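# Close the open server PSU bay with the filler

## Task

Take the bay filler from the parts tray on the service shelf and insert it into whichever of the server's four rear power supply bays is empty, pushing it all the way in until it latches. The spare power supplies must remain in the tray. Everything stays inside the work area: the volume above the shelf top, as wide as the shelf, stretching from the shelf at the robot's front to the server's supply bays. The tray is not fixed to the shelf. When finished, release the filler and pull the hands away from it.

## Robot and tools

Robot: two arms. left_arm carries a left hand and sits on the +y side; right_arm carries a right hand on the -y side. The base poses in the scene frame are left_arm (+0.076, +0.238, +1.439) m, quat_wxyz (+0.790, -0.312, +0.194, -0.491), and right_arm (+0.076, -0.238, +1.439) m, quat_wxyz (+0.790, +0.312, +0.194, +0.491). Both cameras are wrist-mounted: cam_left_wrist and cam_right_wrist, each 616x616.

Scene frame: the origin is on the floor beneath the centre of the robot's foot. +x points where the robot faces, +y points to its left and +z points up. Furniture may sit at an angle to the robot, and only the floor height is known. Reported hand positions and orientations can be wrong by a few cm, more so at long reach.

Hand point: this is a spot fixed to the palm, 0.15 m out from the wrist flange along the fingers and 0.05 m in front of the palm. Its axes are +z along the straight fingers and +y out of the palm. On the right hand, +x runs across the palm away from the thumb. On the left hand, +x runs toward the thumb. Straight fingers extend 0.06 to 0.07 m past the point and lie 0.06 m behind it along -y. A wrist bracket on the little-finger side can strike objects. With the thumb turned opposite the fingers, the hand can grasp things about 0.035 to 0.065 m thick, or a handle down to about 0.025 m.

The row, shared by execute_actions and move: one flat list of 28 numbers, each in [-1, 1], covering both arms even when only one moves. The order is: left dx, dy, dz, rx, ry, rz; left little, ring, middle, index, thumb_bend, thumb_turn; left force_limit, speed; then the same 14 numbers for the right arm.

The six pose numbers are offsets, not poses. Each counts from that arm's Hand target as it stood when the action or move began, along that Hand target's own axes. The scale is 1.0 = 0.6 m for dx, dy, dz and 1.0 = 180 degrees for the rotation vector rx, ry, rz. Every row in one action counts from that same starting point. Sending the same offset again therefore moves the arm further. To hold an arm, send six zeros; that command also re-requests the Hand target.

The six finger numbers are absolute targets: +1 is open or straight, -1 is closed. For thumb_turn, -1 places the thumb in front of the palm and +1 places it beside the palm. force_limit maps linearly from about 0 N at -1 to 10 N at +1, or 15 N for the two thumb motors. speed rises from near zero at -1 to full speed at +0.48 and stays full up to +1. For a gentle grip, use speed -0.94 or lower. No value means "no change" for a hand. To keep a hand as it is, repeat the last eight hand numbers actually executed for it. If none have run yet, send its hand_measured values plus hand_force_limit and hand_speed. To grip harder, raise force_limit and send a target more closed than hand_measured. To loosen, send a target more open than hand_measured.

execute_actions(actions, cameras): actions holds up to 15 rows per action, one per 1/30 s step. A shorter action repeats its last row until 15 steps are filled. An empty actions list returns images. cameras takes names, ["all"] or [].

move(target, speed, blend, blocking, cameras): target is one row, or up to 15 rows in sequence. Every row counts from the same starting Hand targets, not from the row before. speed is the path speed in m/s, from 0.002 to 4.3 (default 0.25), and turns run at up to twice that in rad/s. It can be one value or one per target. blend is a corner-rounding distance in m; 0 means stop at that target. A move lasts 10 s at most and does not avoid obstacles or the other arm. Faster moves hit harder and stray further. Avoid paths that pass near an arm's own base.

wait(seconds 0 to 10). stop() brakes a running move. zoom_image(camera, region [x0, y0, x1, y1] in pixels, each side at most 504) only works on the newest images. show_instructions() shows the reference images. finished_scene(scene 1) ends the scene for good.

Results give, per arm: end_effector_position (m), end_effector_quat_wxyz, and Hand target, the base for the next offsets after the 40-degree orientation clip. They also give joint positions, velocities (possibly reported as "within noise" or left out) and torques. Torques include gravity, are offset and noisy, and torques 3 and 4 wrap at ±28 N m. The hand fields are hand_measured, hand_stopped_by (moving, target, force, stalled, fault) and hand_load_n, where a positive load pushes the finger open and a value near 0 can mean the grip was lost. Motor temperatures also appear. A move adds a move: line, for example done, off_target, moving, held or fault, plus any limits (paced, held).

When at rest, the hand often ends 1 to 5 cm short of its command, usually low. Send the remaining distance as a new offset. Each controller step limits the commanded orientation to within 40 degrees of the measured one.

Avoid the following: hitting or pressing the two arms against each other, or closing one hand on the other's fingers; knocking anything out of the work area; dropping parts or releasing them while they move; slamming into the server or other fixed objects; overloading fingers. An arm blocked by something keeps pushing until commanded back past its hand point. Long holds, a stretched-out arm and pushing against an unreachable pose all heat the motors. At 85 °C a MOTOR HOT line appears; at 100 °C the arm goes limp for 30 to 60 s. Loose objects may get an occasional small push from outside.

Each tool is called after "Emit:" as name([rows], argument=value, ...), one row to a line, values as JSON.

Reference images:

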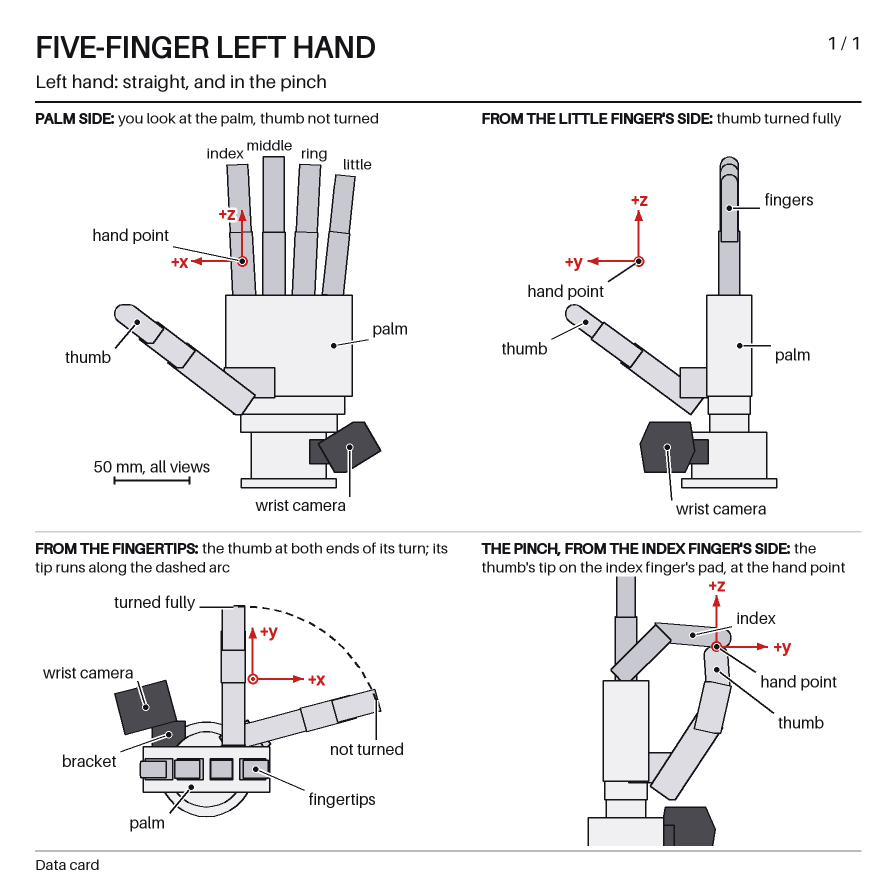

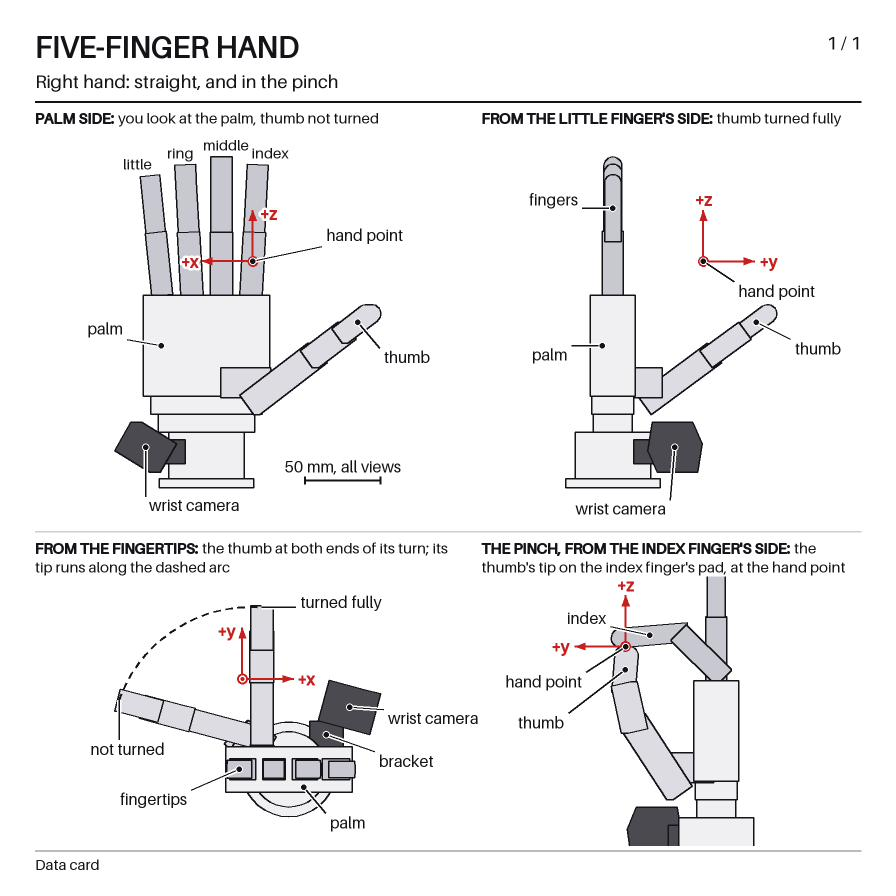

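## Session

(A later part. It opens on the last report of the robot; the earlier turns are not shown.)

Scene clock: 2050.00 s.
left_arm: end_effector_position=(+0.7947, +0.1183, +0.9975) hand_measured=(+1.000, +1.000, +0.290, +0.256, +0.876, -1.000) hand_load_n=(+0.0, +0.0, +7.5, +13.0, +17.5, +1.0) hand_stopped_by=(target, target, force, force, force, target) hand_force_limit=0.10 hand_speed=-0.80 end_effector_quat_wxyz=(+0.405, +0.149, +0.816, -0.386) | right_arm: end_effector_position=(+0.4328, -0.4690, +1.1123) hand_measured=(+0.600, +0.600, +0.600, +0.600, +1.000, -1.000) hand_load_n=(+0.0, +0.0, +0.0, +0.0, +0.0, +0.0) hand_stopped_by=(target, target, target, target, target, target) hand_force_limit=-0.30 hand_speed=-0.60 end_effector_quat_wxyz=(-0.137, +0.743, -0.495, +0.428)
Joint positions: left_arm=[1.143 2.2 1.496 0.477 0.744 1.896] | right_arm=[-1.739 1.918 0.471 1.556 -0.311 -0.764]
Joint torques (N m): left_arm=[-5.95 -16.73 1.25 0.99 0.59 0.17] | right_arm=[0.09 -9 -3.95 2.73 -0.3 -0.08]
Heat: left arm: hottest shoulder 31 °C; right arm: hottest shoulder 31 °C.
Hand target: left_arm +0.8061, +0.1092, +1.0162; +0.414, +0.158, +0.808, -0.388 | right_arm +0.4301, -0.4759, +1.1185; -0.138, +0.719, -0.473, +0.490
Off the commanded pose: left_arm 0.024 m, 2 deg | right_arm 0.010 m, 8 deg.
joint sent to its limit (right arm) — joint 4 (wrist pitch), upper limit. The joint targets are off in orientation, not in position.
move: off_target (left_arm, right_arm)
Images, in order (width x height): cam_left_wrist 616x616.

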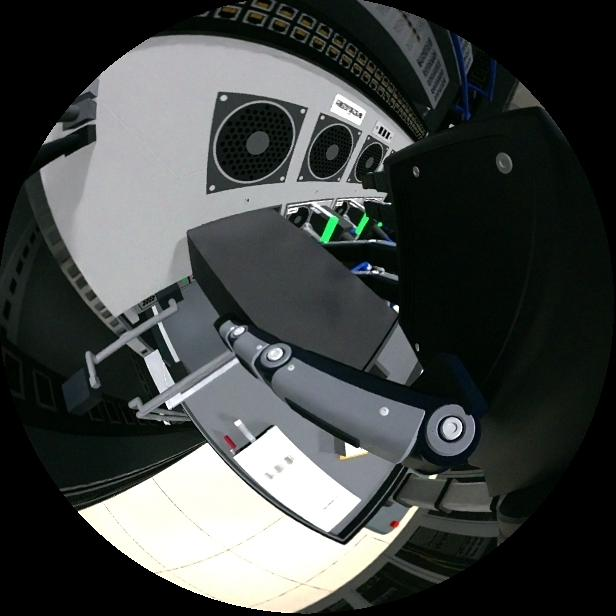

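Emit:
move([
  [0.0837,-0.0497,-0.0408,0,0,0,1,1,0.1,0.1,0.85,-1,0.1,-0.8,0,0,0,0,0,0,0.6,0.6,0.6,0.6,1.0,-1,-0.3,-0.6],
  [0.0317,0.0103,0.0118,0,0,0,1,1,0.1,0.1,0.85,-1,0.1,-0.8,0,0,0,0,0,0,0.6,0.6,0.6,0.6,1.0,-1,-0.3,-0.6],
], speed=0.08, cameras=["cam_left_wrist"])

Emit:
zoom_image(camera="cam_left_wrist", region=[130, 150, 290, 310])

Scene clock: 2071.60 s.
left_arm: end_effector_position=(+0.7933, +0.1155, +0.9922) hand_measured=(+1.000, +1.000, +0.290, +0.256, +0.876, -1.000) hand_load_n=(+0.0, -0.5, +7.5, +13.0, +17.5, +1.5) hand_stopped_by=(target, target, force, force, force, target) hand_force_limit=0.10 hand_speed=-0.80 end_effector_quat_wxyz=(+0.409, +0.150, +0.813, -0.386) | right_arm: end_effector_position=(+0.4328, -0.4690, +1.1123) hand_measured=(+0.600, +0.600, +0.600, +0.600, +1.000, -1.000) hand_load_n=(-0.5, +0.0, +0.0, +0.0, +0.0, +0.0) hand_stopped_by=(target, target, target, target, target, target) hand_force_limit=-0.30 hand_speed=-0.60 end_effector_quat_wxyz=(-0.137, +0.743, -0.495, +0.428)
Joint positions: left_arm=[1.143 2.218 1.504 0.493 0.749 1.897] | right_arm=[-1.739 1.918 0.471 1.556 -0.311 -0.764]
Joint torques (N m): left_arm=[-5.71 -13.98 3.02 0.84 0.61 0.18] | right_arm=[-0.15 -9.17 -4.04 2.8 -0.3 -0.06]
Heat: left arm: hottest shoulder 31 °C; right arm: hottest shoulder 31 °C.
Hand target: left_arm +0.8019, +0.1066, +0.9955; +0.414, +0.157, +0.808, -0.388 | right_arm +0.4301, -0.4759, +1.1185; -0.138, +0.719, -0.473, +0.490
Off the commanded pose: left_arm 0.013 m, 1 deg | right_arm 0.010 m, 8 deg.
joint sent to its limit (right arm) — joint 4 (wrist pitch), upper limit. The joint targets are off in orientation, not in position.
move: off_target (left_arm, right_arm)
Images, in order (width x height): cam_left_wrist 616x616.

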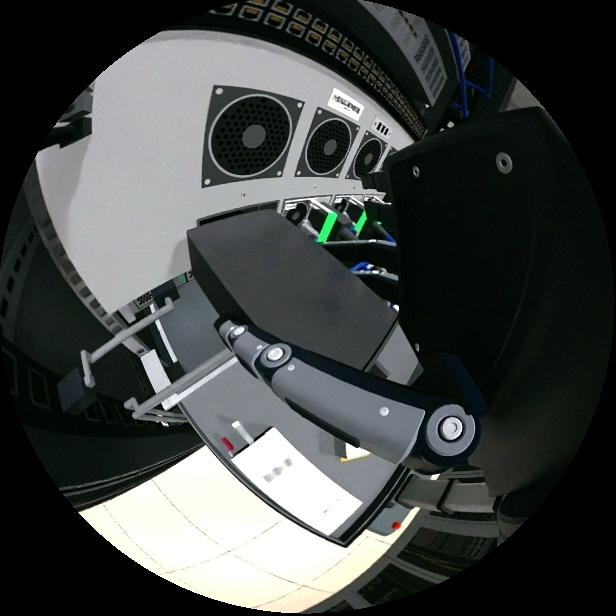

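Scaled by 3.150 from the camera's 616x616 image, which has a finer 880x880 frame.

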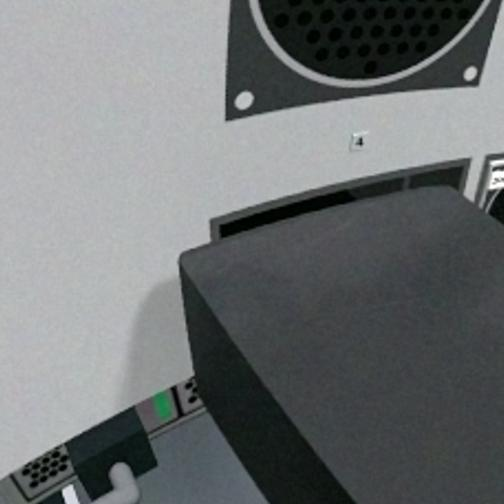

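Emit:
move(target=[0.0013,-0.0233,0.0108,0,0,0,1,1,0.1,0.1,0.85,-1,0.1,-0.8,0,0,0,0,0,0,0.6,0.6,0.6,0.6,1.0,-1,-0.3,-0.6], speed=0.05, cameras=["cam_left_wrist"])

Emit:
zoom_image(camera="cam_left_wrist", region=[130, 150, 290, 310])

Scene clock: 2085.07 s.
left_arm: end_effector_position=(+0.7946, +0.1042, +0.9953) hand_measured=(+1.000, +1.000, +0.290, +0.256, +0.876, -1.000) hand_load_n=(+0.0, +0.0, +8.0, +13.0, +17.5, +1.5) hand_stopped_by=(target, target, force, force, force, target) hand_force_limit=0.10 hand_speed=-0.80 end_effector_quat_wxyz=(+0.408, +0.152, +0.814, -0.385) | right_arm: end_effector_position=(+0.4328, -0.4690, +1.1123) hand_measured=(+0.600, +0.600, +0.600, +0.600, +1.000, -1.000) hand_load_n=(+0.0, +0.0, +0.0, +0.0, +0.0, +0.0) hand_stopped_by=(target, target, target, target, target, target) hand_force_limit=-0.30 hand_speed=-0.60 end_effector_quat_wxyz=(-0.137, +0.743, -0.495, +0.428)
Joint positions: left_arm=[1.124 2.218 1.504 0.493 0.729 1.897] | right_arm=[-1.739 1.918 0.471 1.556 -0.311 -0.764]
Joint torques (N m): left_arm=[-6.42 -14.21 1.59 1.78 0.58 0.13] | right_arm=[0.09 -9.23 -4.03 2.74 -0.3 -0.05]
Motor temperatures (°C): left_arm=[23 32 26 25 24 24] | right_arm=[23 31 27 24 22 25]
Heat: left arm: hottest shoulder 32 °C; right arm: hottest shoulder 31 °C.
Hand target: left_arm +0.7969, +0.0925, +0.9996; +0.414, +0.157, +0.808, -0.388 | right_arm +0.4301, -0.4759, +1.1185; -0.138, +0.719, -0.473, +0.490
Off the commanded pose: left_arm 0.013 m, 1 deg | right_arm 0.010 m, 8 deg.
joint sent to its limit (right arm) — joint 4 (wrist pitch), upper limit. The joint targets are off in orientation, not in position.
move: off_target (left_arm, right_arm)
Images, in order (width x height): cam_left_wrist 616x616.

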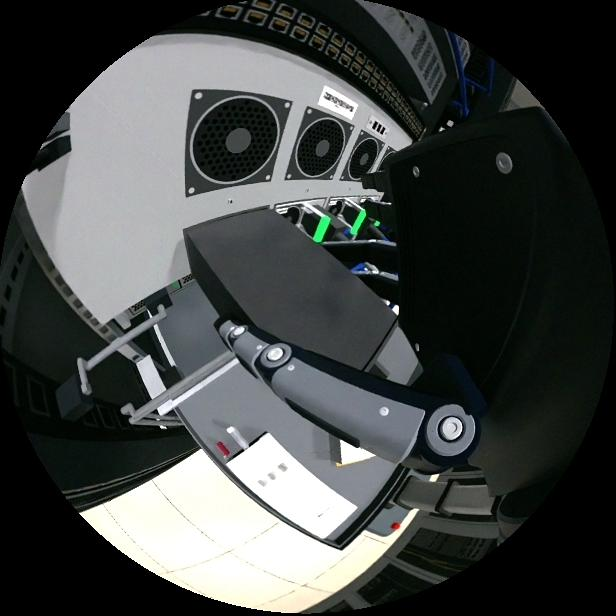

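Scaled by 3.150 from the camera's 616x616 image, which has a finer 880x880 frame.

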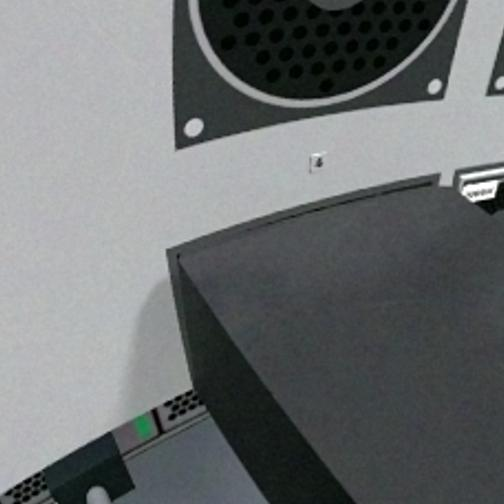

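Emit:
move(target=[-0.0212,0.0242,0.0182,0,0,0,1,1,0.1,0.1,0.85,-1,0.1,-0.8,0,0,0,0,0,0,0.6,0.6,0.6,0.6,1.0,-1,-0.3,-0.6], speed=0.03, cameras=["cam_left_wrist"])

Emit:
zoom_image(camera="cam_left_wrist", region=[130, 150, 290, 310])

Scene clock: 2120.93 s.
left_arm: end_effector_position=(+0.8029, +0.1038, +0.9904) hand_measured=(+1.000, +1.000, +0.290, +0.256, +0.876, -1.000) hand_load_n=(+0.0, +0.0, +7.5, +13.0, +17.5, +1.5) hand_stopped_by=(target, target, force, force, force, target) hand_force_limit=0.10 hand_speed=-0.80 end_effector_quat_wxyz=(+0.404, +0.151, +0.815, -0.387) | right_arm: end_effector_position=(+0.4328, -0.4690, +1.1123) hand_measured=(+0.600, +0.600, +0.600, +0.600, +1.000, -1.000) hand_load_n=(+0.0, +0.0, +0.0, +0.0, +0.0, +0.0) hand_stopped_by=(target, target, target, target, target, target) hand_force_limit=-0.30 hand_speed=-0.60 end_effector_quat_wxyz=(-0.137, +0.743, -0.495, +0.428)
Joint positions: left_arm=[1.124 2.231 1.544 0.457 0.729 1.897] | right_arm=[-1.739 1.918 0.471 1.556 -0.311 -0.764]
Joint torques (N m): left_arm=[-6.48 -14.86 3.78 0.9 0.61 0.13] | right_arm=[0.03 -9.17 -4.11 2.73 -0.31 -0.07]
Heat: left arm: hottest shoulder 32 °C; right arm: hottest shoulder 31 °C.
Hand target: left_arm +0.8189, +0.0945, +0.9985; +0.414, +0.157, +0.808, -0.388 | right_arm +0.4301, -0.4759, +1.1185; -0.138, +0.719, -0.473, +0.490
Off the commanded pose: left_arm 0.020 m, 2 deg | right_arm 0.010 m, 8 deg.
joint sent to its limit (right arm) — joint 4 (wrist pitch), upper limit. The joint targets are off in orientation, not in position.
move: off_target (left_arm, right_arm)
Images, in order (width x height): cam_left_wrist 616x616.

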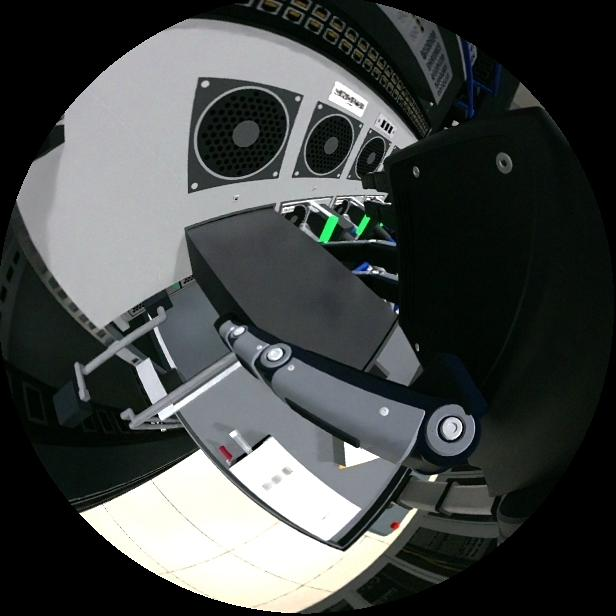

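Scaled by 3.150 from the camera's 616x616 image, which has a finer 880x880 frame.

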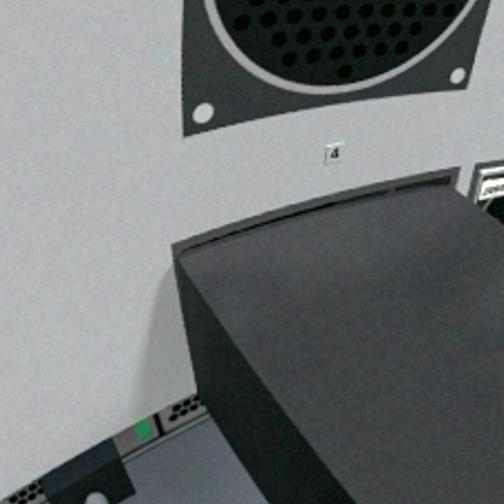

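Emit:
move(target=[-0.0017,-0.017,-0.0145,0,0,0,1,1,0.1,0.1,0.85,-1,0.1,-0.8,0,0,0,0,0,0,0.6,0.6,0.6,0.6,1.0,-1,-0.3,-0.6], speed=0.03, cameras=["cam_left_wrist"])

Emit:
zoom_image(camera="cam_left_wrist", region=[130, 150, 290, 310])

Scene clock: 2129.47 s.
left_arm: end_effector_position=(+0.7931, +0.1018, +0.9867) hand_measured=(+1.000, +1.000, +0.290, +0.256, +0.876, -1.000) hand_load_n=(+0.0, +0.0, +7.5, +13.0, +17.5, +1.5) hand_stopped_by=(target, target, force, force, force, target) hand_force_limit=0.10 hand_speed=-0.80 end_effector_quat_wxyz=(+0.396, +0.149, +0.818, -0.389) | right_arm: end_effector_position=(+0.4328, -0.4690, +1.1123) hand_measured=(+0.600, +0.600, +0.600, +0.600, +1.000, -1.000) hand_load_n=(+0.0, +0.0, +0.0, +0.0, +0.0, +0.0) hand_stopped_by=(target, target, target, target, target, target) hand_force_limit=-0.30 hand_speed=-0.60 end_effector_quat_wxyz=(-0.137, +0.743, -0.495, +0.428)
Joint positions: left_arm=[1.124 2.231 1.528 0.457 0.727 1.897] | right_arm=[-1.739 1.918 0.471 1.556 -0.311 -0.764]
Joint torques (N m): left_arm=[-6.42 -16.09 1.43 1.91 0.6 0.11] | right_arm=[0.15 -9 -3.97 2.71 -0.3 -0.07]
Heat: left arm: hottest shoulder 32 °C; right arm: hottest shoulder 31 °C.
Hand target: left_arm +0.8087, +0.0945, +1.0074; +0.414, +0.157, +0.808, -0.388 | right_arm +0.4301, -0.4759, +1.1185; -0.138, +0.719, -0.473, +0.490
Off the commanded pose: left_arm 0.027 m, 3 deg | right_arm 0.010 m, 8 deg.
joint sent to its limit (right arm) — joint 4 (wrist pitch), upper limit. The joint targets are off in orientation, not in position.
move: off_target (left_arm, right_arm)
Images, in order (width x height): cam_left_wrist 616x616.

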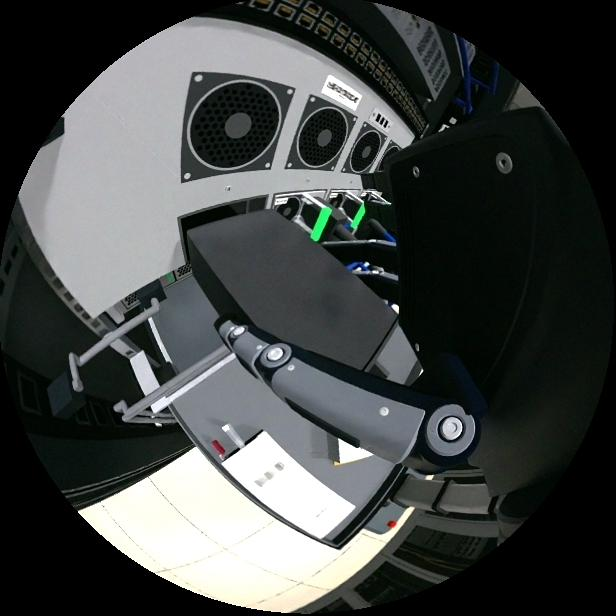

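Scaled by 3.150 from the camera's 616x616 image, which has a finer 880x880 frame.

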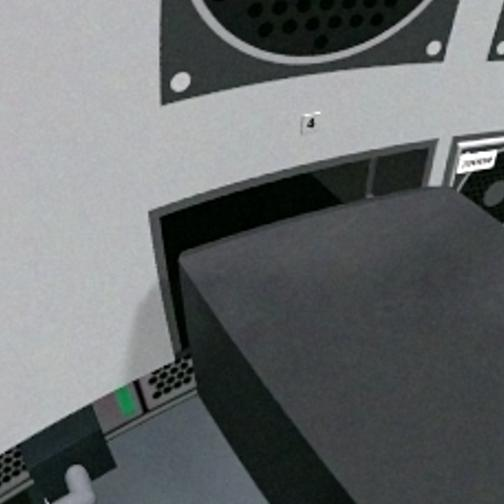

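Emit:
move([
  [0.0663,-0.0598,-0.0573,0,0,0,1,1,0.1,0.1,0.85,-1,0.1,-0.8,0,0,0,0,0,0,0.6,0.6,0.6,0.6,1.0,-1,-0.3,-0.6],
  [0.0217,-0.005,-0.0063,0,0,0,1,1,0.1,0.1,0.85,-1,0.1,-0.8,0,0,0,0,0,0,0.6,0.6,0.6,0.6,1.0,-1,-0.3,-0.6],
], speed=0.08, cameras=["cam_left_wrist"])

Emit:
zoom_image(camera="cam_left_wrist", region=[130, 150, 290, 310])

Scene clock: 2148.20 s.
left_arm: end_effector_position=(+0.7904, +0.1038, +0.9972) hand_measured=(+1.000, +1.000, +0.290, +0.256, +0.876, -1.000) hand_load_n=(+0.0, +0.0, +7.5, +12.5, +18.0, +1.0) hand_stopped_by=(target, target, force, force, force, target) hand_force_limit=0.10 hand_speed=-0.80 end_effector_quat_wxyz=(+0.411, +0.153, +0.812, -0.385) | right_arm: end_effector_position=(+0.4328, -0.4690, +1.1123) hand_measured=(+0.600, +0.600, +0.600, +0.600, +1.000, -1.000) hand_load_n=(+0.0, +0.0, +0.0, +0.0, +0.0, +0.0) hand_stopped_by=(target, target, target, target, target, target) hand_force_limit=-0.30 hand_speed=-0.60 end_effector_quat_wxyz=(-0.137, +0.743, -0.495, +0.428)
Joint positions: left_arm=[1.124 2.214 1.486 0.513 0.732 1.897] | right_arm=[-1.739 1.918 0.471 1.556 -0.311 -0.764]
Joint torques (N m): left_arm=[-6.01 -14.15 2.69 0.68 0.6 0.13] | right_arm=[-0.15 -9.11 -3.99 2.71 -0.31 -0.07]
Heat: left arm: hottest shoulder 32 °C; right arm: hottest shoulder 31 °C.
Hand target: left_arm +0.7973, +0.0946, +1.0001; +0.414, +0.158, +0.808, -0.388 | right_arm +0.4301, -0.4759, +1.1185; -0.138, +0.719, -0.473, +0.490
Off the commanded pose: left_arm 0.012 m, 1 deg | right_arm 0.010 m, 8 deg.
joint sent to its limit (right arm) — joint 4 (wrist pitch), upper limit. The joint targets are off in orientation, not in position.
move: off_target (left_arm, right_arm)
Images, in order (width x height): cam_left_wrist 616x616.

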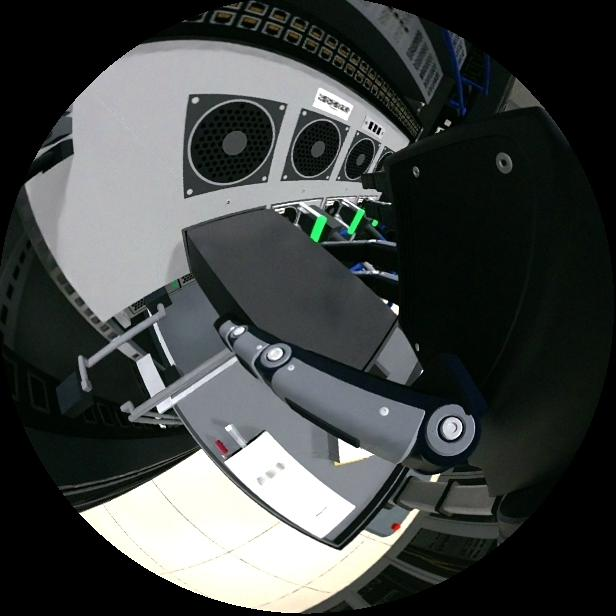

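Scaled by 3.150 from the camera's 616x616 image, which has a finer 880x880 frame.

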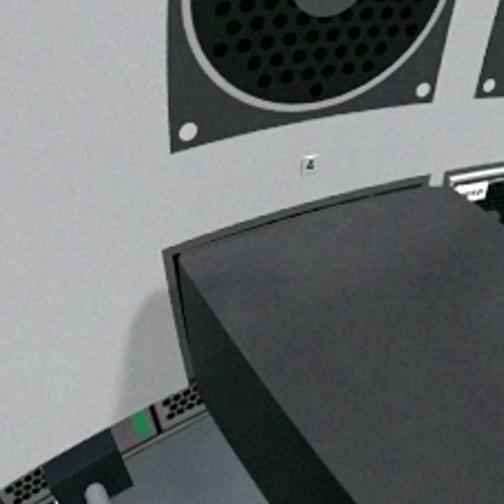

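Emit:
move(target=[-0.0243,0.0178,0.0152,0,0,0,1,1,0.1,0.1,0.85,-1,0.1,-0.8,0,0,0,0,0,0,0.6,0.6,0.6,0.6,1.0,-1,-0.3,-0.6], speed=0.05, cameras=["cam_left_wrist"])

Emit:
zoom_image(camera="cam_left_wrist", region=[130, 150, 290, 310])

Scene clock: 2193.97 s.
left_arm: end_effector_position=(+0.8015, +0.1052, +0.9958) hand_measured=(+1.000, +1.000, +0.290, +0.256, +0.876, -1.000) hand_load_n=(+0.0, +0.0, +8.0, +12.5, +17.5, +1.5) hand_stopped_by=(target, target, force, force, force, target) hand_force_limit=0.10 hand_speed=-0.80 end_effector_quat_wxyz=(+0.404, +0.150, +0.815, -0.387) | right_arm: end_effector_position=(+0.4328, -0.4690, +1.1123) hand_measured=(+0.600, +0.600, +0.600, +0.600, +1.000, -1.000) hand_load_n=(-0.5, +0.0, +0.0, +0.0, +0.0, +0.0) hand_stopped_by=(target, target, target, target, target, target) hand_force_limit=-0.30 hand_speed=-0.60 end_effector_quat_wxyz=(-0.137, +0.743, -0.495, +0.428)
Joint positions: left_arm=[1.124 2.217 1.527 0.459 0.729 1.896] | right_arm=[-1.739 1.918 0.471 1.556 -0.311 -0.764]
Joint torques (N m): left_arm=[-6.59 -14.39 3.75 1.02 0.57 0.14] | right_arm=[-0.09 -9.05 -3.99 2.71 -0.29 -0.07]
Heat: left arm: hottest shoulder 32 °C; right arm: hottest shoulder 31 °C.
Hand target: left_arm +0.8170, +0.0955, +1.0029; +0.414, +0.157, +0.808, -0.388 | right_arm +0.4301, -0.4759, +1.1185; -0.138, +0.719, -0.473, +0.490
Off the commanded pose: left_arm 0.020 m, 2 deg | right_arm 0.010 m, 8 deg.
joint sent to its limit (right arm) — joint 4 (wrist pitch), upper limit. The joint targets are off in orientation, not in position.
move: off_target (left_arm, right_arm)
Images, in order (width x height): cam_left_wrist 616x616.

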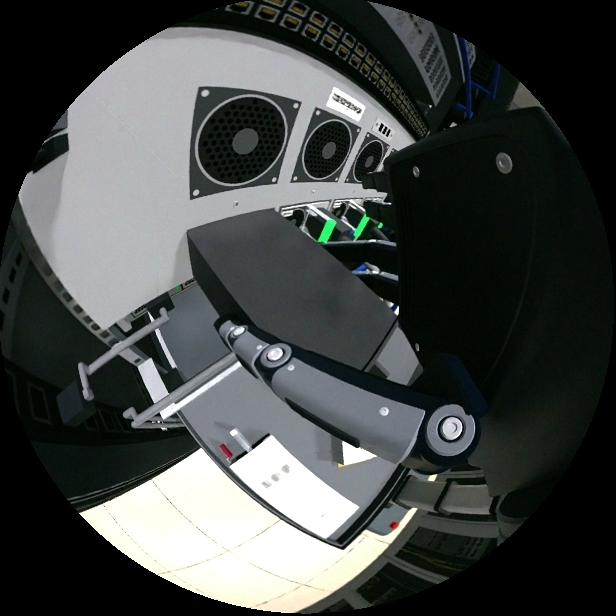

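Scaled by 3.150 from the camera's 616x616 image, which has a finer 880x880 frame.

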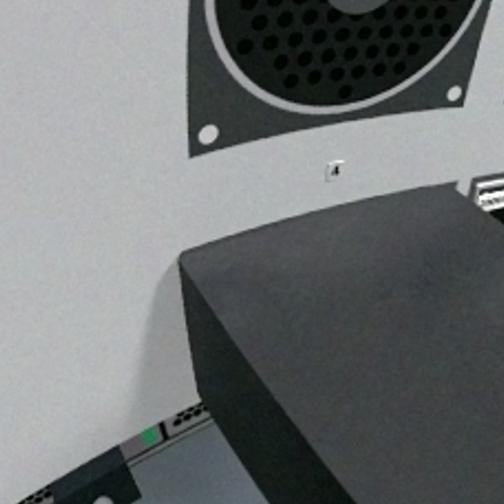

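Emit:
zoom_image(camera="cam_left_wrist", region=[170, 190, 420, 440])

Scaled by 2.016 from the camera's 616x616 image, which has a finer 880x880 frame.

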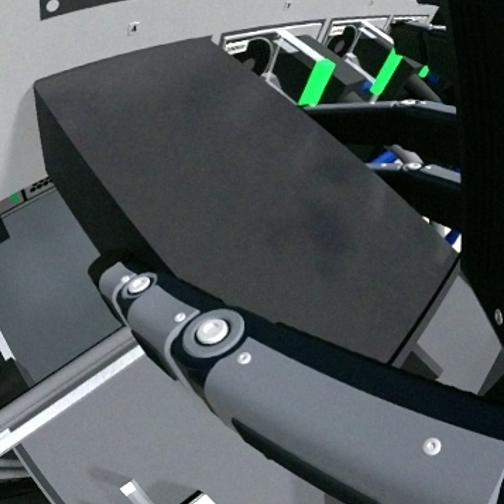

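Emit:
move([
  [0.073,-0.0717,-0.0625,0,0,0,1,1,0.1,0.1,0.85,-1,0.1,-0.8,0,0,0,0,0,0,0.6,0.6,0.6,0.6,1.0,-1,-0.3,-0.6],
  [0.029,-0.0165,-0.0112,0,0,0,1,1,0.1,0.1,0.85,-1,0.1,-0.8,0,0,0,0,0,0,0.6,0.6,0.6,0.6,1.0,-1,-0.3,-0.6],
], speed=0.08, cameras=["cam_left_wrist"])

Emit:
zoom_image(camera="cam_left_wrist", region=[130, 150, 290, 310])

Scene clock: 2255.30 s.
left_arm: end_effector_position=(+0.7903, +0.1028, +0.9935) hand_measured=(+1.000, +1.000, +0.290, +0.256, +0.876, -1.000) hand_load_n=(+0.0, +0.0, +8.0, +13.0, +18.0, +1.5) hand_stopped_by=(target, target, force, force, force, target) hand_force_limit=0.10 hand_speed=-0.80 end_effector_quat_wxyz=(+0.410, +0.152, +0.813, -0.385) | right_arm: end_effector_position=(+0.4328, -0.4690, +1.1123) hand_measured=(+0.600, +0.600, +0.600, +0.600, +1.000, -1.000) hand_load_n=(+0.0, +0.0, +0.0, +0.0, +0.0, +0.0) hand_stopped_by=(target, target, target, target, target, target) hand_force_limit=-0.30 hand_speed=-0.60 end_effector_quat_wxyz=(-0.137, +0.743, -0.495, +0.428)
Joint positions: left_arm=[1.124 2.223 1.495 0.514 0.731 1.896] | right_arm=[-1.739 1.918 0.471 1.556 -0.311 -0.764]
Joint torques (N m): left_arm=[-5.95 -13.86 2.65 0.88 0.61 0.14] | right_arm=[-0.09 -9.17 -3.97 2.7 -0.3 -0.06]
Heat: left arm: hottest shoulder 30 °C; right arm: hottest shoulder 31 °C.
Hand target: left_arm +0.7974, +0.0931, +0.9966; +0.414, +0.157, +0.808, -0.388 | right_arm +0.4301, -0.4759, +1.1185; -0.138, +0.719, -0.473, +0.490
Off the commanded pose: left_arm 0.012 m, 1 deg | right_arm 0.010 m, 8 deg.
joint sent to its limit (right arm) — joint 4 (wrist pitch), upper limit. The joint targets are off in orientation, not in position.
move: off_target (left_arm, right_arm)
Images, in order (width x height): cam_left_wrist 616x616.

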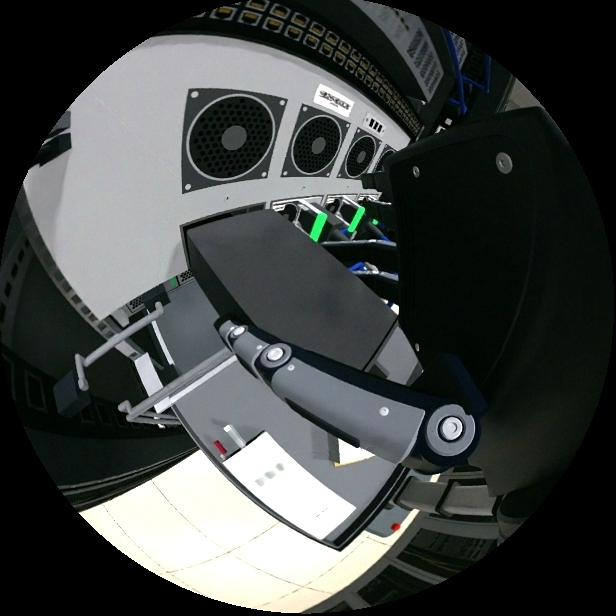

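Scaled by 3.150 from the camera's 616x616 image, which has a finer 880x880 frame.

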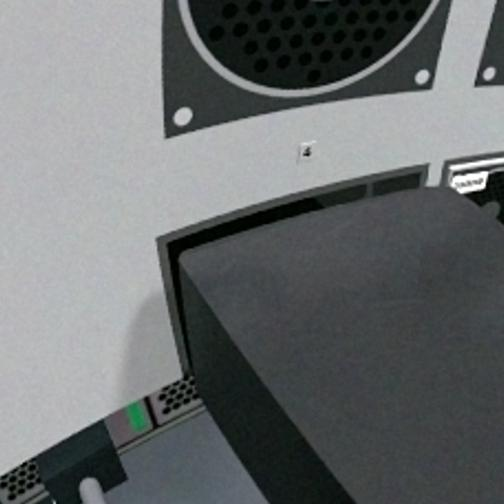

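Emit:
move(target=[-0.0243,0.0178,0.0152,0,0,0,1,1,0.1,0.1,0.85,-1,0.1,-0.8,0,0,0,0,0,0,0.6,0.6,0.6,0.6,1.0,-1,-0.3,-0.6], speed=0.05, cameras=["cam_left_wrist"])

Emit:
zoom_image(camera="cam_left_wrist", region=[130, 150, 290, 310])

Scene clock: 2273.20 s.
left_arm: end_effector_position=(+0.8026, +0.1043, +0.9917) hand_measured=(+1.000, +1.000, +0.290, +0.256, +0.876, -1.000) hand_load_n=(+0.0, +0.0, +8.0, +13.0, +17.5, +2.0) hand_stopped_by=(target, target, force, force, force, target) hand_force_limit=0.10 hand_speed=-0.80 end_effector_quat_wxyz=(+0.404, +0.150, +0.815, -0.386) | right_arm: end_effector_position=(+0.4328, -0.4690, +1.1123) hand_measured=(+0.600, +0.600, +0.600, +0.600, +1.000, -1.000) hand_load_n=(+0.0, +0.0, +0.0, +0.0, +0.0, +0.0) hand_stopped_by=(target, target, target, target, target, target) hand_force_limit=-0.30 hand_speed=-0.60 end_effector_quat_wxyz=(-0.137, +0.743, -0.495, +0.428)
Joint positions: left_arm=[1.124 2.228 1.54 0.46 0.728 1.895] | right_arm=[-1.739 1.918 0.471 1.556 -0.311 -0.764]
Joint torques (N m): left_arm=[-6.3 -14.86 3.59 1.02 0.61 0.16] | right_arm=[0.15 -9.05 -4.01 2.73 -0.31 -0.06]
Heat: left arm: hottest shoulder 31 °C; right arm: hottest shoulder 31 °C.
Hand target: left_arm +0.8173, +0.0941, +0.9996; +0.414, +0.157, +0.808, -0.388 | right_arm +0.4301, -0.4759, +1.1185; -0.138, +0.719, -0.473, +0.490
Off the commanded pose: left_arm 0.020 m, 2 deg | right_arm 0.010 m, 8 deg.
joint sent to its limit (right arm) — joint 4 (wrist pitch), upper limit. The joint targets are off in orientation, not in position.
move: off_target (left_arm, right_arm)
Images, in order (width x height): cam_left_wrist 616x616.

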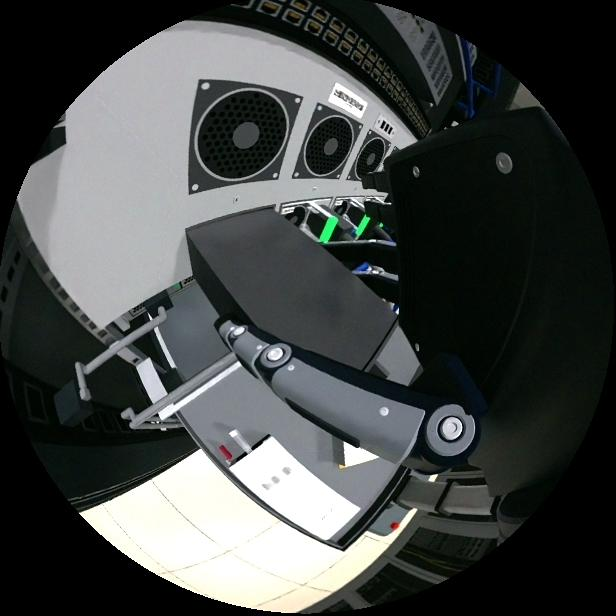

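Scaled by 3.150 from the camera's 616x616 image, which has a finer 880x880 frame.

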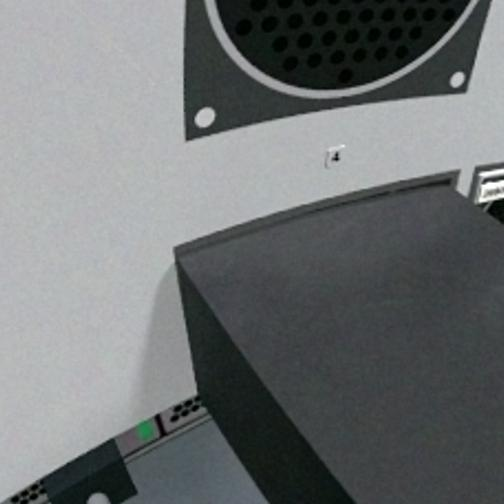

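Emit:
move([
  [0.0688,-0.0733,-0.0667,0.0037,-0.0035,-0.0033,1,1,0.1,0.1,0.85,-1,0.1,-0.8,0,0,0,0,0,0,0.6,0.6,0.6,0.6,1.0,-1,-0.3,-0.6],
  [0.0222,-0.0198,-0.0165,0.0037,-0.0035,-0.0033,1,1,0.1,0.1,0.85,-1,0.1,-0.8,0,0,0,0,0,0,0.6,0.6,0.6,0.6,1.0,-1,-0.3,-0.6],
  [-0.0026,-0.0017,-0.0012,0.0037,-0.0035,-0.0033,1,1,0.1,0.1,0.85,-1,0.1,-0.8,0,0,0,0,0,0,0.6,0.6,0.6,0.6,1.0,-1,-0.3,-0.6],
], speed=[0.08,0.08,0.05], cameras=["cam_left_wrist"])

Emit:
zoom_image(camera="cam_left_wrist", region=[160, 180, 300, 320])

Scene clock: 2308.97 s.
left_arm: end_effector_position=(+0.8017, +0.1013, +0.9944) hand_measured=(+1.000, +1.000, +0.290, +0.256, +0.876, -1.000) hand_load_n=(-0.5, +0.0, +7.5, +13.0, +17.5, +1.5) hand_stopped_by=(target, target, force, force, force, target) hand_force_limit=0.10 hand_speed=-0.80 end_effector_quat_wxyz=(+0.406, +0.150, +0.811, -0.395) | right_arm: end_effector_position=(+0.4328, -0.4690, +1.1123) hand_measured=(+0.600, +0.600, +0.600, +0.600, +1.000, -1.000) hand_load_n=(+0.0, +0.0, +0.0, +0.0, +0.0, +0.0) hand_stopped_by=(target, target, target, target, target, target) hand_force_limit=-0.30 hand_speed=-0.60 end_effector_quat_wxyz=(-0.137, +0.743, -0.495, +0.428)
Joint positions: left_arm=[1.124 2.228 1.536 0.47 0.747 1.886] | right_arm=[-1.739 1.918 0.471 1.556 -0.311 -0.764]
Joint torques (N m): left_arm=[-6.18 -14.74 3.75 0.84 0.57 0.09] | right_arm=[0.09 -8.94 -4.01 2.7 -0.3 -0.07]
Heat: left arm: hottest shoulder 32 °C; right arm: hottest shoulder 31 °C.
Hand target: left_arm +0.8171, +0.0940, +1.0015; +0.416, +0.154, +0.805, -0.395 | right_arm +0.4301, -0.4759, +1.1185; -0.138, +0.719, -0.473, +0.490
Off the commanded pose: left_arm 0.019 m, 1 deg | right_arm 0.010 m, 8 deg.
joint sent to its limit (right arm) — joint 4 (wrist pitch), upper limit. The joint targets are off in orientation, not in position.
move: off_target (left_arm, right_arm)
Images, in order (width x height): cam_left_wrist 616x616.

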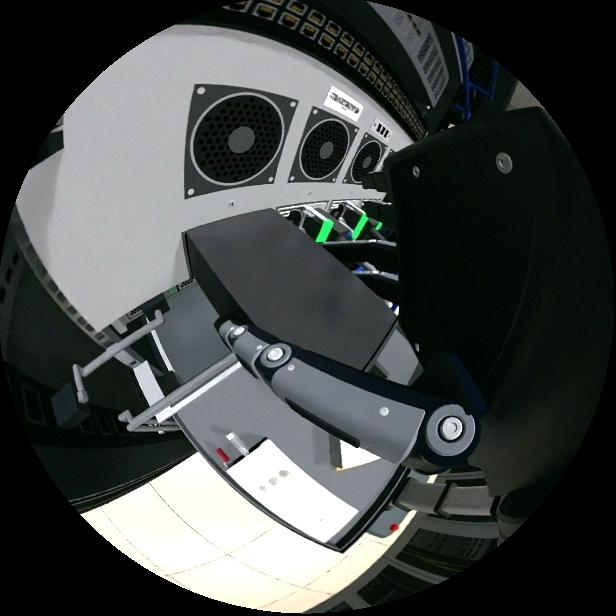

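Scaled by 3.600 from the camera's 616x616 image, which has a finer 880x880 frame.

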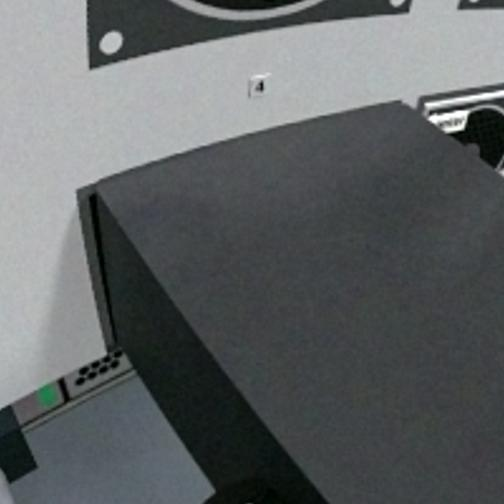

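Emit:
move([
  [0.0697,-0.06,-0.0793,0,0,0,1,1,0.1,0.1,0.85,-1,0.1,-0.8,0,0,0,0,0,0,0.6,0.6,0.6,0.6,1.0,-1,-0.3,-0.6],
  [0.025,-0.0048,-0.0285,0,0,0,1,1,0.1,0.1,0.85,-1,0.1,-0.8,0,0,0,0,0,0,0.6,0.6,0.6,0.6,1.0,-1,-0.3,-0.6],
  [0.0007,0.012,-0.0118,0,0,0,1,1,0.1,0.1,0.85,-1,0.1,-0.8,0,0,0,0,0,0,0.6,0.6,0.6,0.6,1.0,-1,-0.3,-0.6],
], speed=[0.08,0.08,0.05], cameras=["cam_left_wrist"])

Emit:
zoom_image(camera="cam_left_wrist", region=[160, 180, 300, 320])

Scene clock: 2354.53 s.
left_arm: end_effector_position=(+0.8020, +0.1029, +0.9966) hand_measured=(+1.000, +1.000, +0.290, +0.256, +0.876, -1.000) hand_load_n=(-0.5, +0.0, +8.0, +13.0, +17.5, +1.5) hand_stopped_by=(target, target, force, force, force, target) hand_force_limit=0.10 hand_speed=-0.80 end_effector_quat_wxyz=(+0.405, +0.150, +0.808, -0.400) | right_arm: end_effector_position=(+0.4328, -0.4690, +1.1123) hand_measured=(+0.600, +0.600, +0.600, +0.600, +1.000, -1.000) hand_load_n=(+0.0, +0.0, +0.0, +0.0, +0.0, +0.0) hand_stopped_by=(target, target, target, target, target, target) hand_force_limit=-0.30 hand_speed=-0.60 end_effector_quat_wxyz=(-0.137, +0.743, -0.495, +0.428)
Joint positions: left_arm=[1.129 2.223 1.536 0.462 0.761 1.885] | right_arm=[-1.739 1.918 0.471 1.556 -0.311 -0.764]
Joint torques (N m): left_arm=[-5.3 -14.51 3.9 0.83 0.56 0.12] | right_arm=[-0.03 -9.11 -4.01 2.76 -0.29 -0.08]
Heat: left arm: hottest shoulder 33 °C; right arm: hottest shoulder 31 °C.
Hand target: left_arm +0.8173, +0.1042, +0.9999; +0.416, +0.154, +0.805, -0.395 | right_arm +0.4301, -0.4759, +1.1185; -0.138, +0.719, -0.473, +0.490
Off the commanded pose: left_arm 0.016 m, 1 deg | right_arm 0.010 m, 8 deg.
joint sent to its limit (right arm) — joint 4 (wrist pitch), upper limit. The joint targets are off in orientation, not in position.
move: off_target (left_arm, right_arm)
Images, in order (width x height): cam_left_wrist 616x616.

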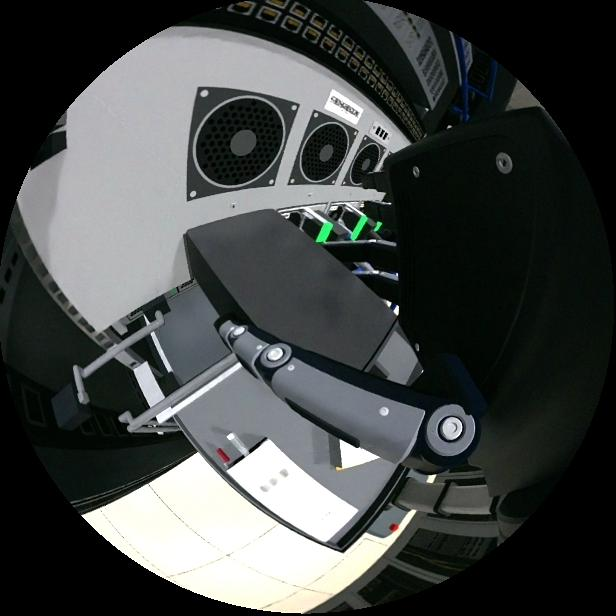

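Scaled by 3.600 from the camera's 616x616 image, which has a finer 880x880 frame.

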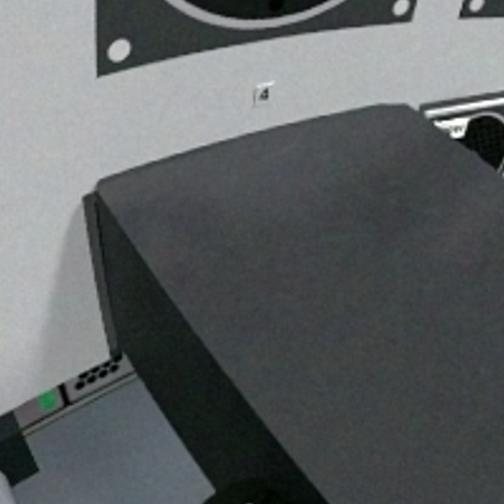

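Emit:
move([
  [0.073,-0.0717,-0.0625,0,0,0,1,1,0.1,0.1,0.85,-1,0.1,-0.8,0,0,0,0,0,0,0.6,0.6,0.6,0.6,1.0,-1,-0.3,-0.6],
  [0.0303,-0.013,-0.0141,0,0,0,1,1,0.1,0.1,0.85,-1,0.1,-0.8,0,0,0,0,0,0,0.6,0.6,0.6,0.6,1.0,-1,-0.3,-0.6],
  [0.0059,0.0038,0.0026,0,0,0,1,1,0.1,0.1,0.85,-1,0.1,-0.8,0,0,0,0,0,0,0.6,0.6,0.6,0.6,1.0,-1,-0.3,-0.6],
], speed=[0.08,0.08,0.05], cameras=["cam_left_wrist"])

Emit:
zoom_image(camera="cam_left_wrist", region=[160, 180, 300, 320])

Scene clock: 2376.10 s.
left_arm: end_effector_position=(+0.8021, +0.1012, +0.9924) hand_measured=(+1.000, +1.000, +0.290, +0.256, +0.876, -1.000) hand_load_n=(+0.0, +0.0, +7.5, +13.0, +17.5, +1.5) hand_stopped_by=(target, target, force, force, force, target) hand_force_limit=0.10 hand_speed=-0.80 end_effector_quat_wxyz=(+0.405, +0.150, +0.808, -0.401) | right_arm: end_effector_position=(+0.4328, -0.4690, +1.1123) hand_measured=(+0.600, +0.600, +0.600, +0.600, +1.000, -1.000) hand_load_n=(+0.0, +0.0, +0.0, +0.0, +0.0, +0.0) hand_stopped_by=(target, target, target, target, target, target) hand_force_limit=-0.30 hand_speed=-0.60 end_effector_quat_wxyz=(-0.137, +0.743, -0.495, +0.428)
Joint positions: left_arm=[1.129 2.235 1.548 0.462 0.763 1.884] | right_arm=[-1.739 1.918 0.471 1.556 -0.311 -0.764]
Joint torques (N m): left_arm=[-5.3 -14.97 3.86 1.1 0.56 0.15] | right_arm=[-0.15 -9.05 -4 2.81 -0.3 -0.07]
Heat: left arm: hottest shoulder 33 °C; right arm: hottest shoulder 31 °C.
Hand target: left_arm +0.8174, +0.1042, +0.9955; +0.416, +0.154, +0.805, -0.395 | right_arm +0.4301, -0.4759, +1.1185; -0.138, +0.719, -0.473, +0.490
Off the commanded pose: left_arm 0.016 m, 1 deg | right_arm 0.010 m, 8 deg.
joint sent to its limit (right arm) — joint 4 (wrist pitch), upper limit. The joint targets are off in orientation, not in position.
move: off_target (left_arm, right_arm)
Images, in order (width x height): cam_left_wrist 616x616.

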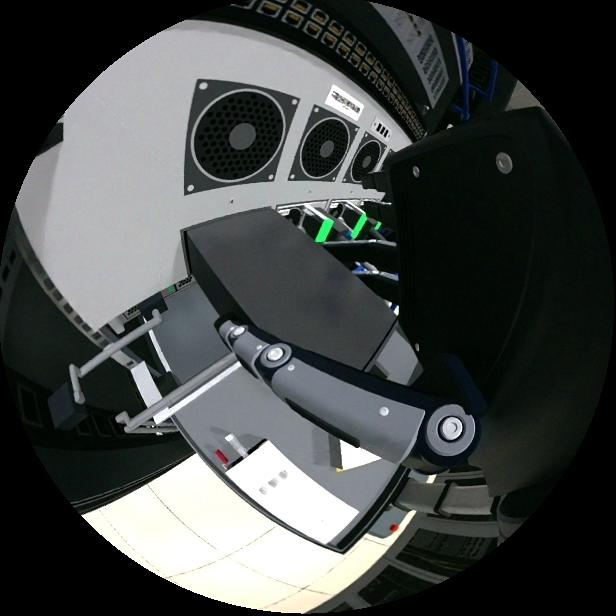

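Scaled by 3.600 from the camera's 616x616 image, which has a finer 880x880 frame.

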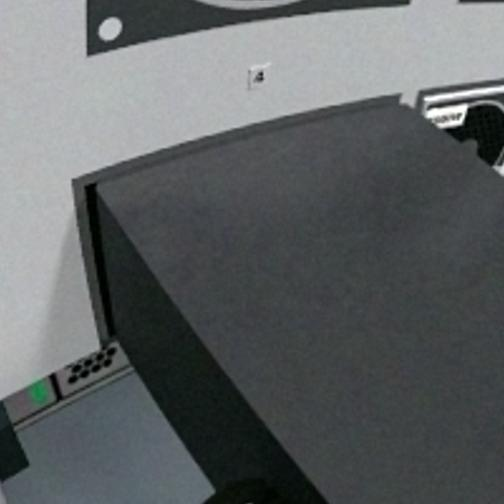

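Emit:
move([
  [0.063,-0.0718,-0.0753,0,0,0,1,1,0.1,0.1,0.85,-1,0.1,-0.8,0,0,0,0,0,0,0.6,0.6,0.6,0.6,1.0,-1,-0.3,-0.6],
  [0.0242,-0.0132,-0.0218,0,0,0,1,1,0.1,0.1,0.85,-1,0.1,-0.8,0,0,0,0,0,0,0.6,0.6,0.6,0.6,1.0,-1,-0.3,-0.6],
  [-0.0002,0.0037,-0.0052,0,0,0,1,1,0.1,0.1,0.85,-1,0.1,-0.8,0,0,0,0,0,0,0.6,0.6,0.6,0.6,1.0,-1,-0.3,-0.6],
], speed=[0.08,0.08,0.05], cameras=["cam_left_wrist"])

Emit:
zoom_image(camera="cam_left_wrist", region=[160, 180, 300, 320])

Scene clock: 2395.97 s.
left_arm: end_effector_position=(+0.8020, +0.1056, +0.9923) hand_measured=(+1.000, +1.000, +0.290, +0.256, +0.876, -1.000) hand_load_n=(+0.0, +0.0, +8.0, +12.5, +17.5, +1.5) hand_stopped_by=(target, target, force, force, force, target) hand_force_limit=0.10 hand_speed=-0.80 end_effector_quat_wxyz=(+0.405, +0.148, +0.808, -0.401) | right_arm: end_effector_position=(+0.4328, -0.4690, +1.1123) hand_measured=(+0.600, +0.600, +0.600, +0.600, +1.000, -1.000) hand_load_n=(+0.0, -0.5, +0.0, +0.0, +0.0, +0.0) hand_stopped_by=(target, target, target, target, target, target) hand_force_limit=-0.30 hand_speed=-0.60 end_effector_quat_wxyz=(-0.137, +0.743, -0.495, +0.428)
Joint positions: left_arm=[1.135 2.231 1.546 0.46 0.768 1.883] | right_arm=[-1.739 1.918 0.471 1.556 -0.311 -0.764]
Joint torques (N m): left_arm=[-5.36 -14.8 3.7 1.06 0.58 0.18] | right_arm=[0.09 -8.94 -3.96 2.73 -0.3 -0.06]
Heat: left arm: hottest shoulder 31 °C; right arm: hottest shoulder 31 °C.
Hand target: left_arm +0.8169, +0.1078, +0.9956; +0.416, +0.154, +0.804, -0.395 | right_arm +0.4301, -0.4759, +1.1185; -0.138, +0.719, -0.473, +0.490
Off the commanded pose: left_arm 0.016 m, 2 deg | right_arm 0.010 m, 8 deg.
joint sent to its limit (right arm) — joint 4 (wrist pitch), upper limit. The joint targets are off in orientation, not in position.
move: off_target (left_arm, right_arm)
Images, in order (width x height): cam_left_wrist 616x616.

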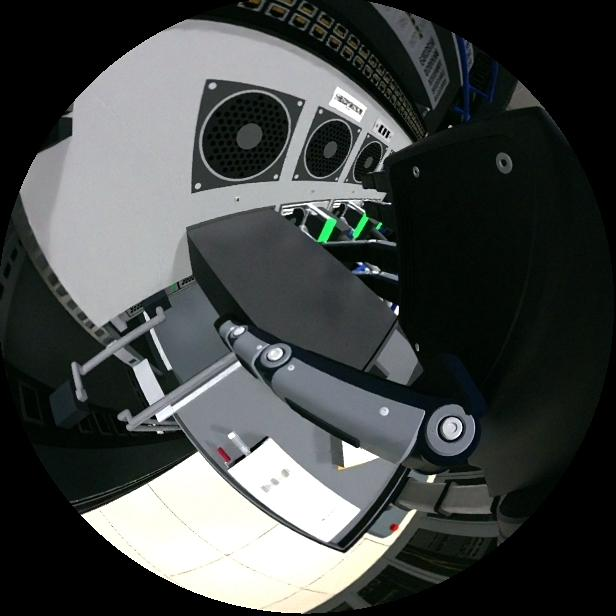

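Scaled by 3.600 from the camera's 616x616 image, which has a finer 880x880 frame.

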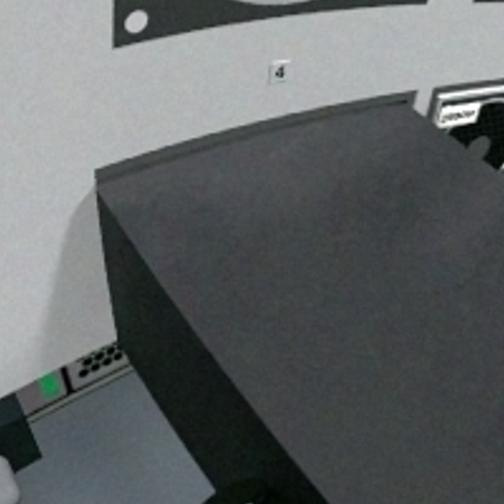

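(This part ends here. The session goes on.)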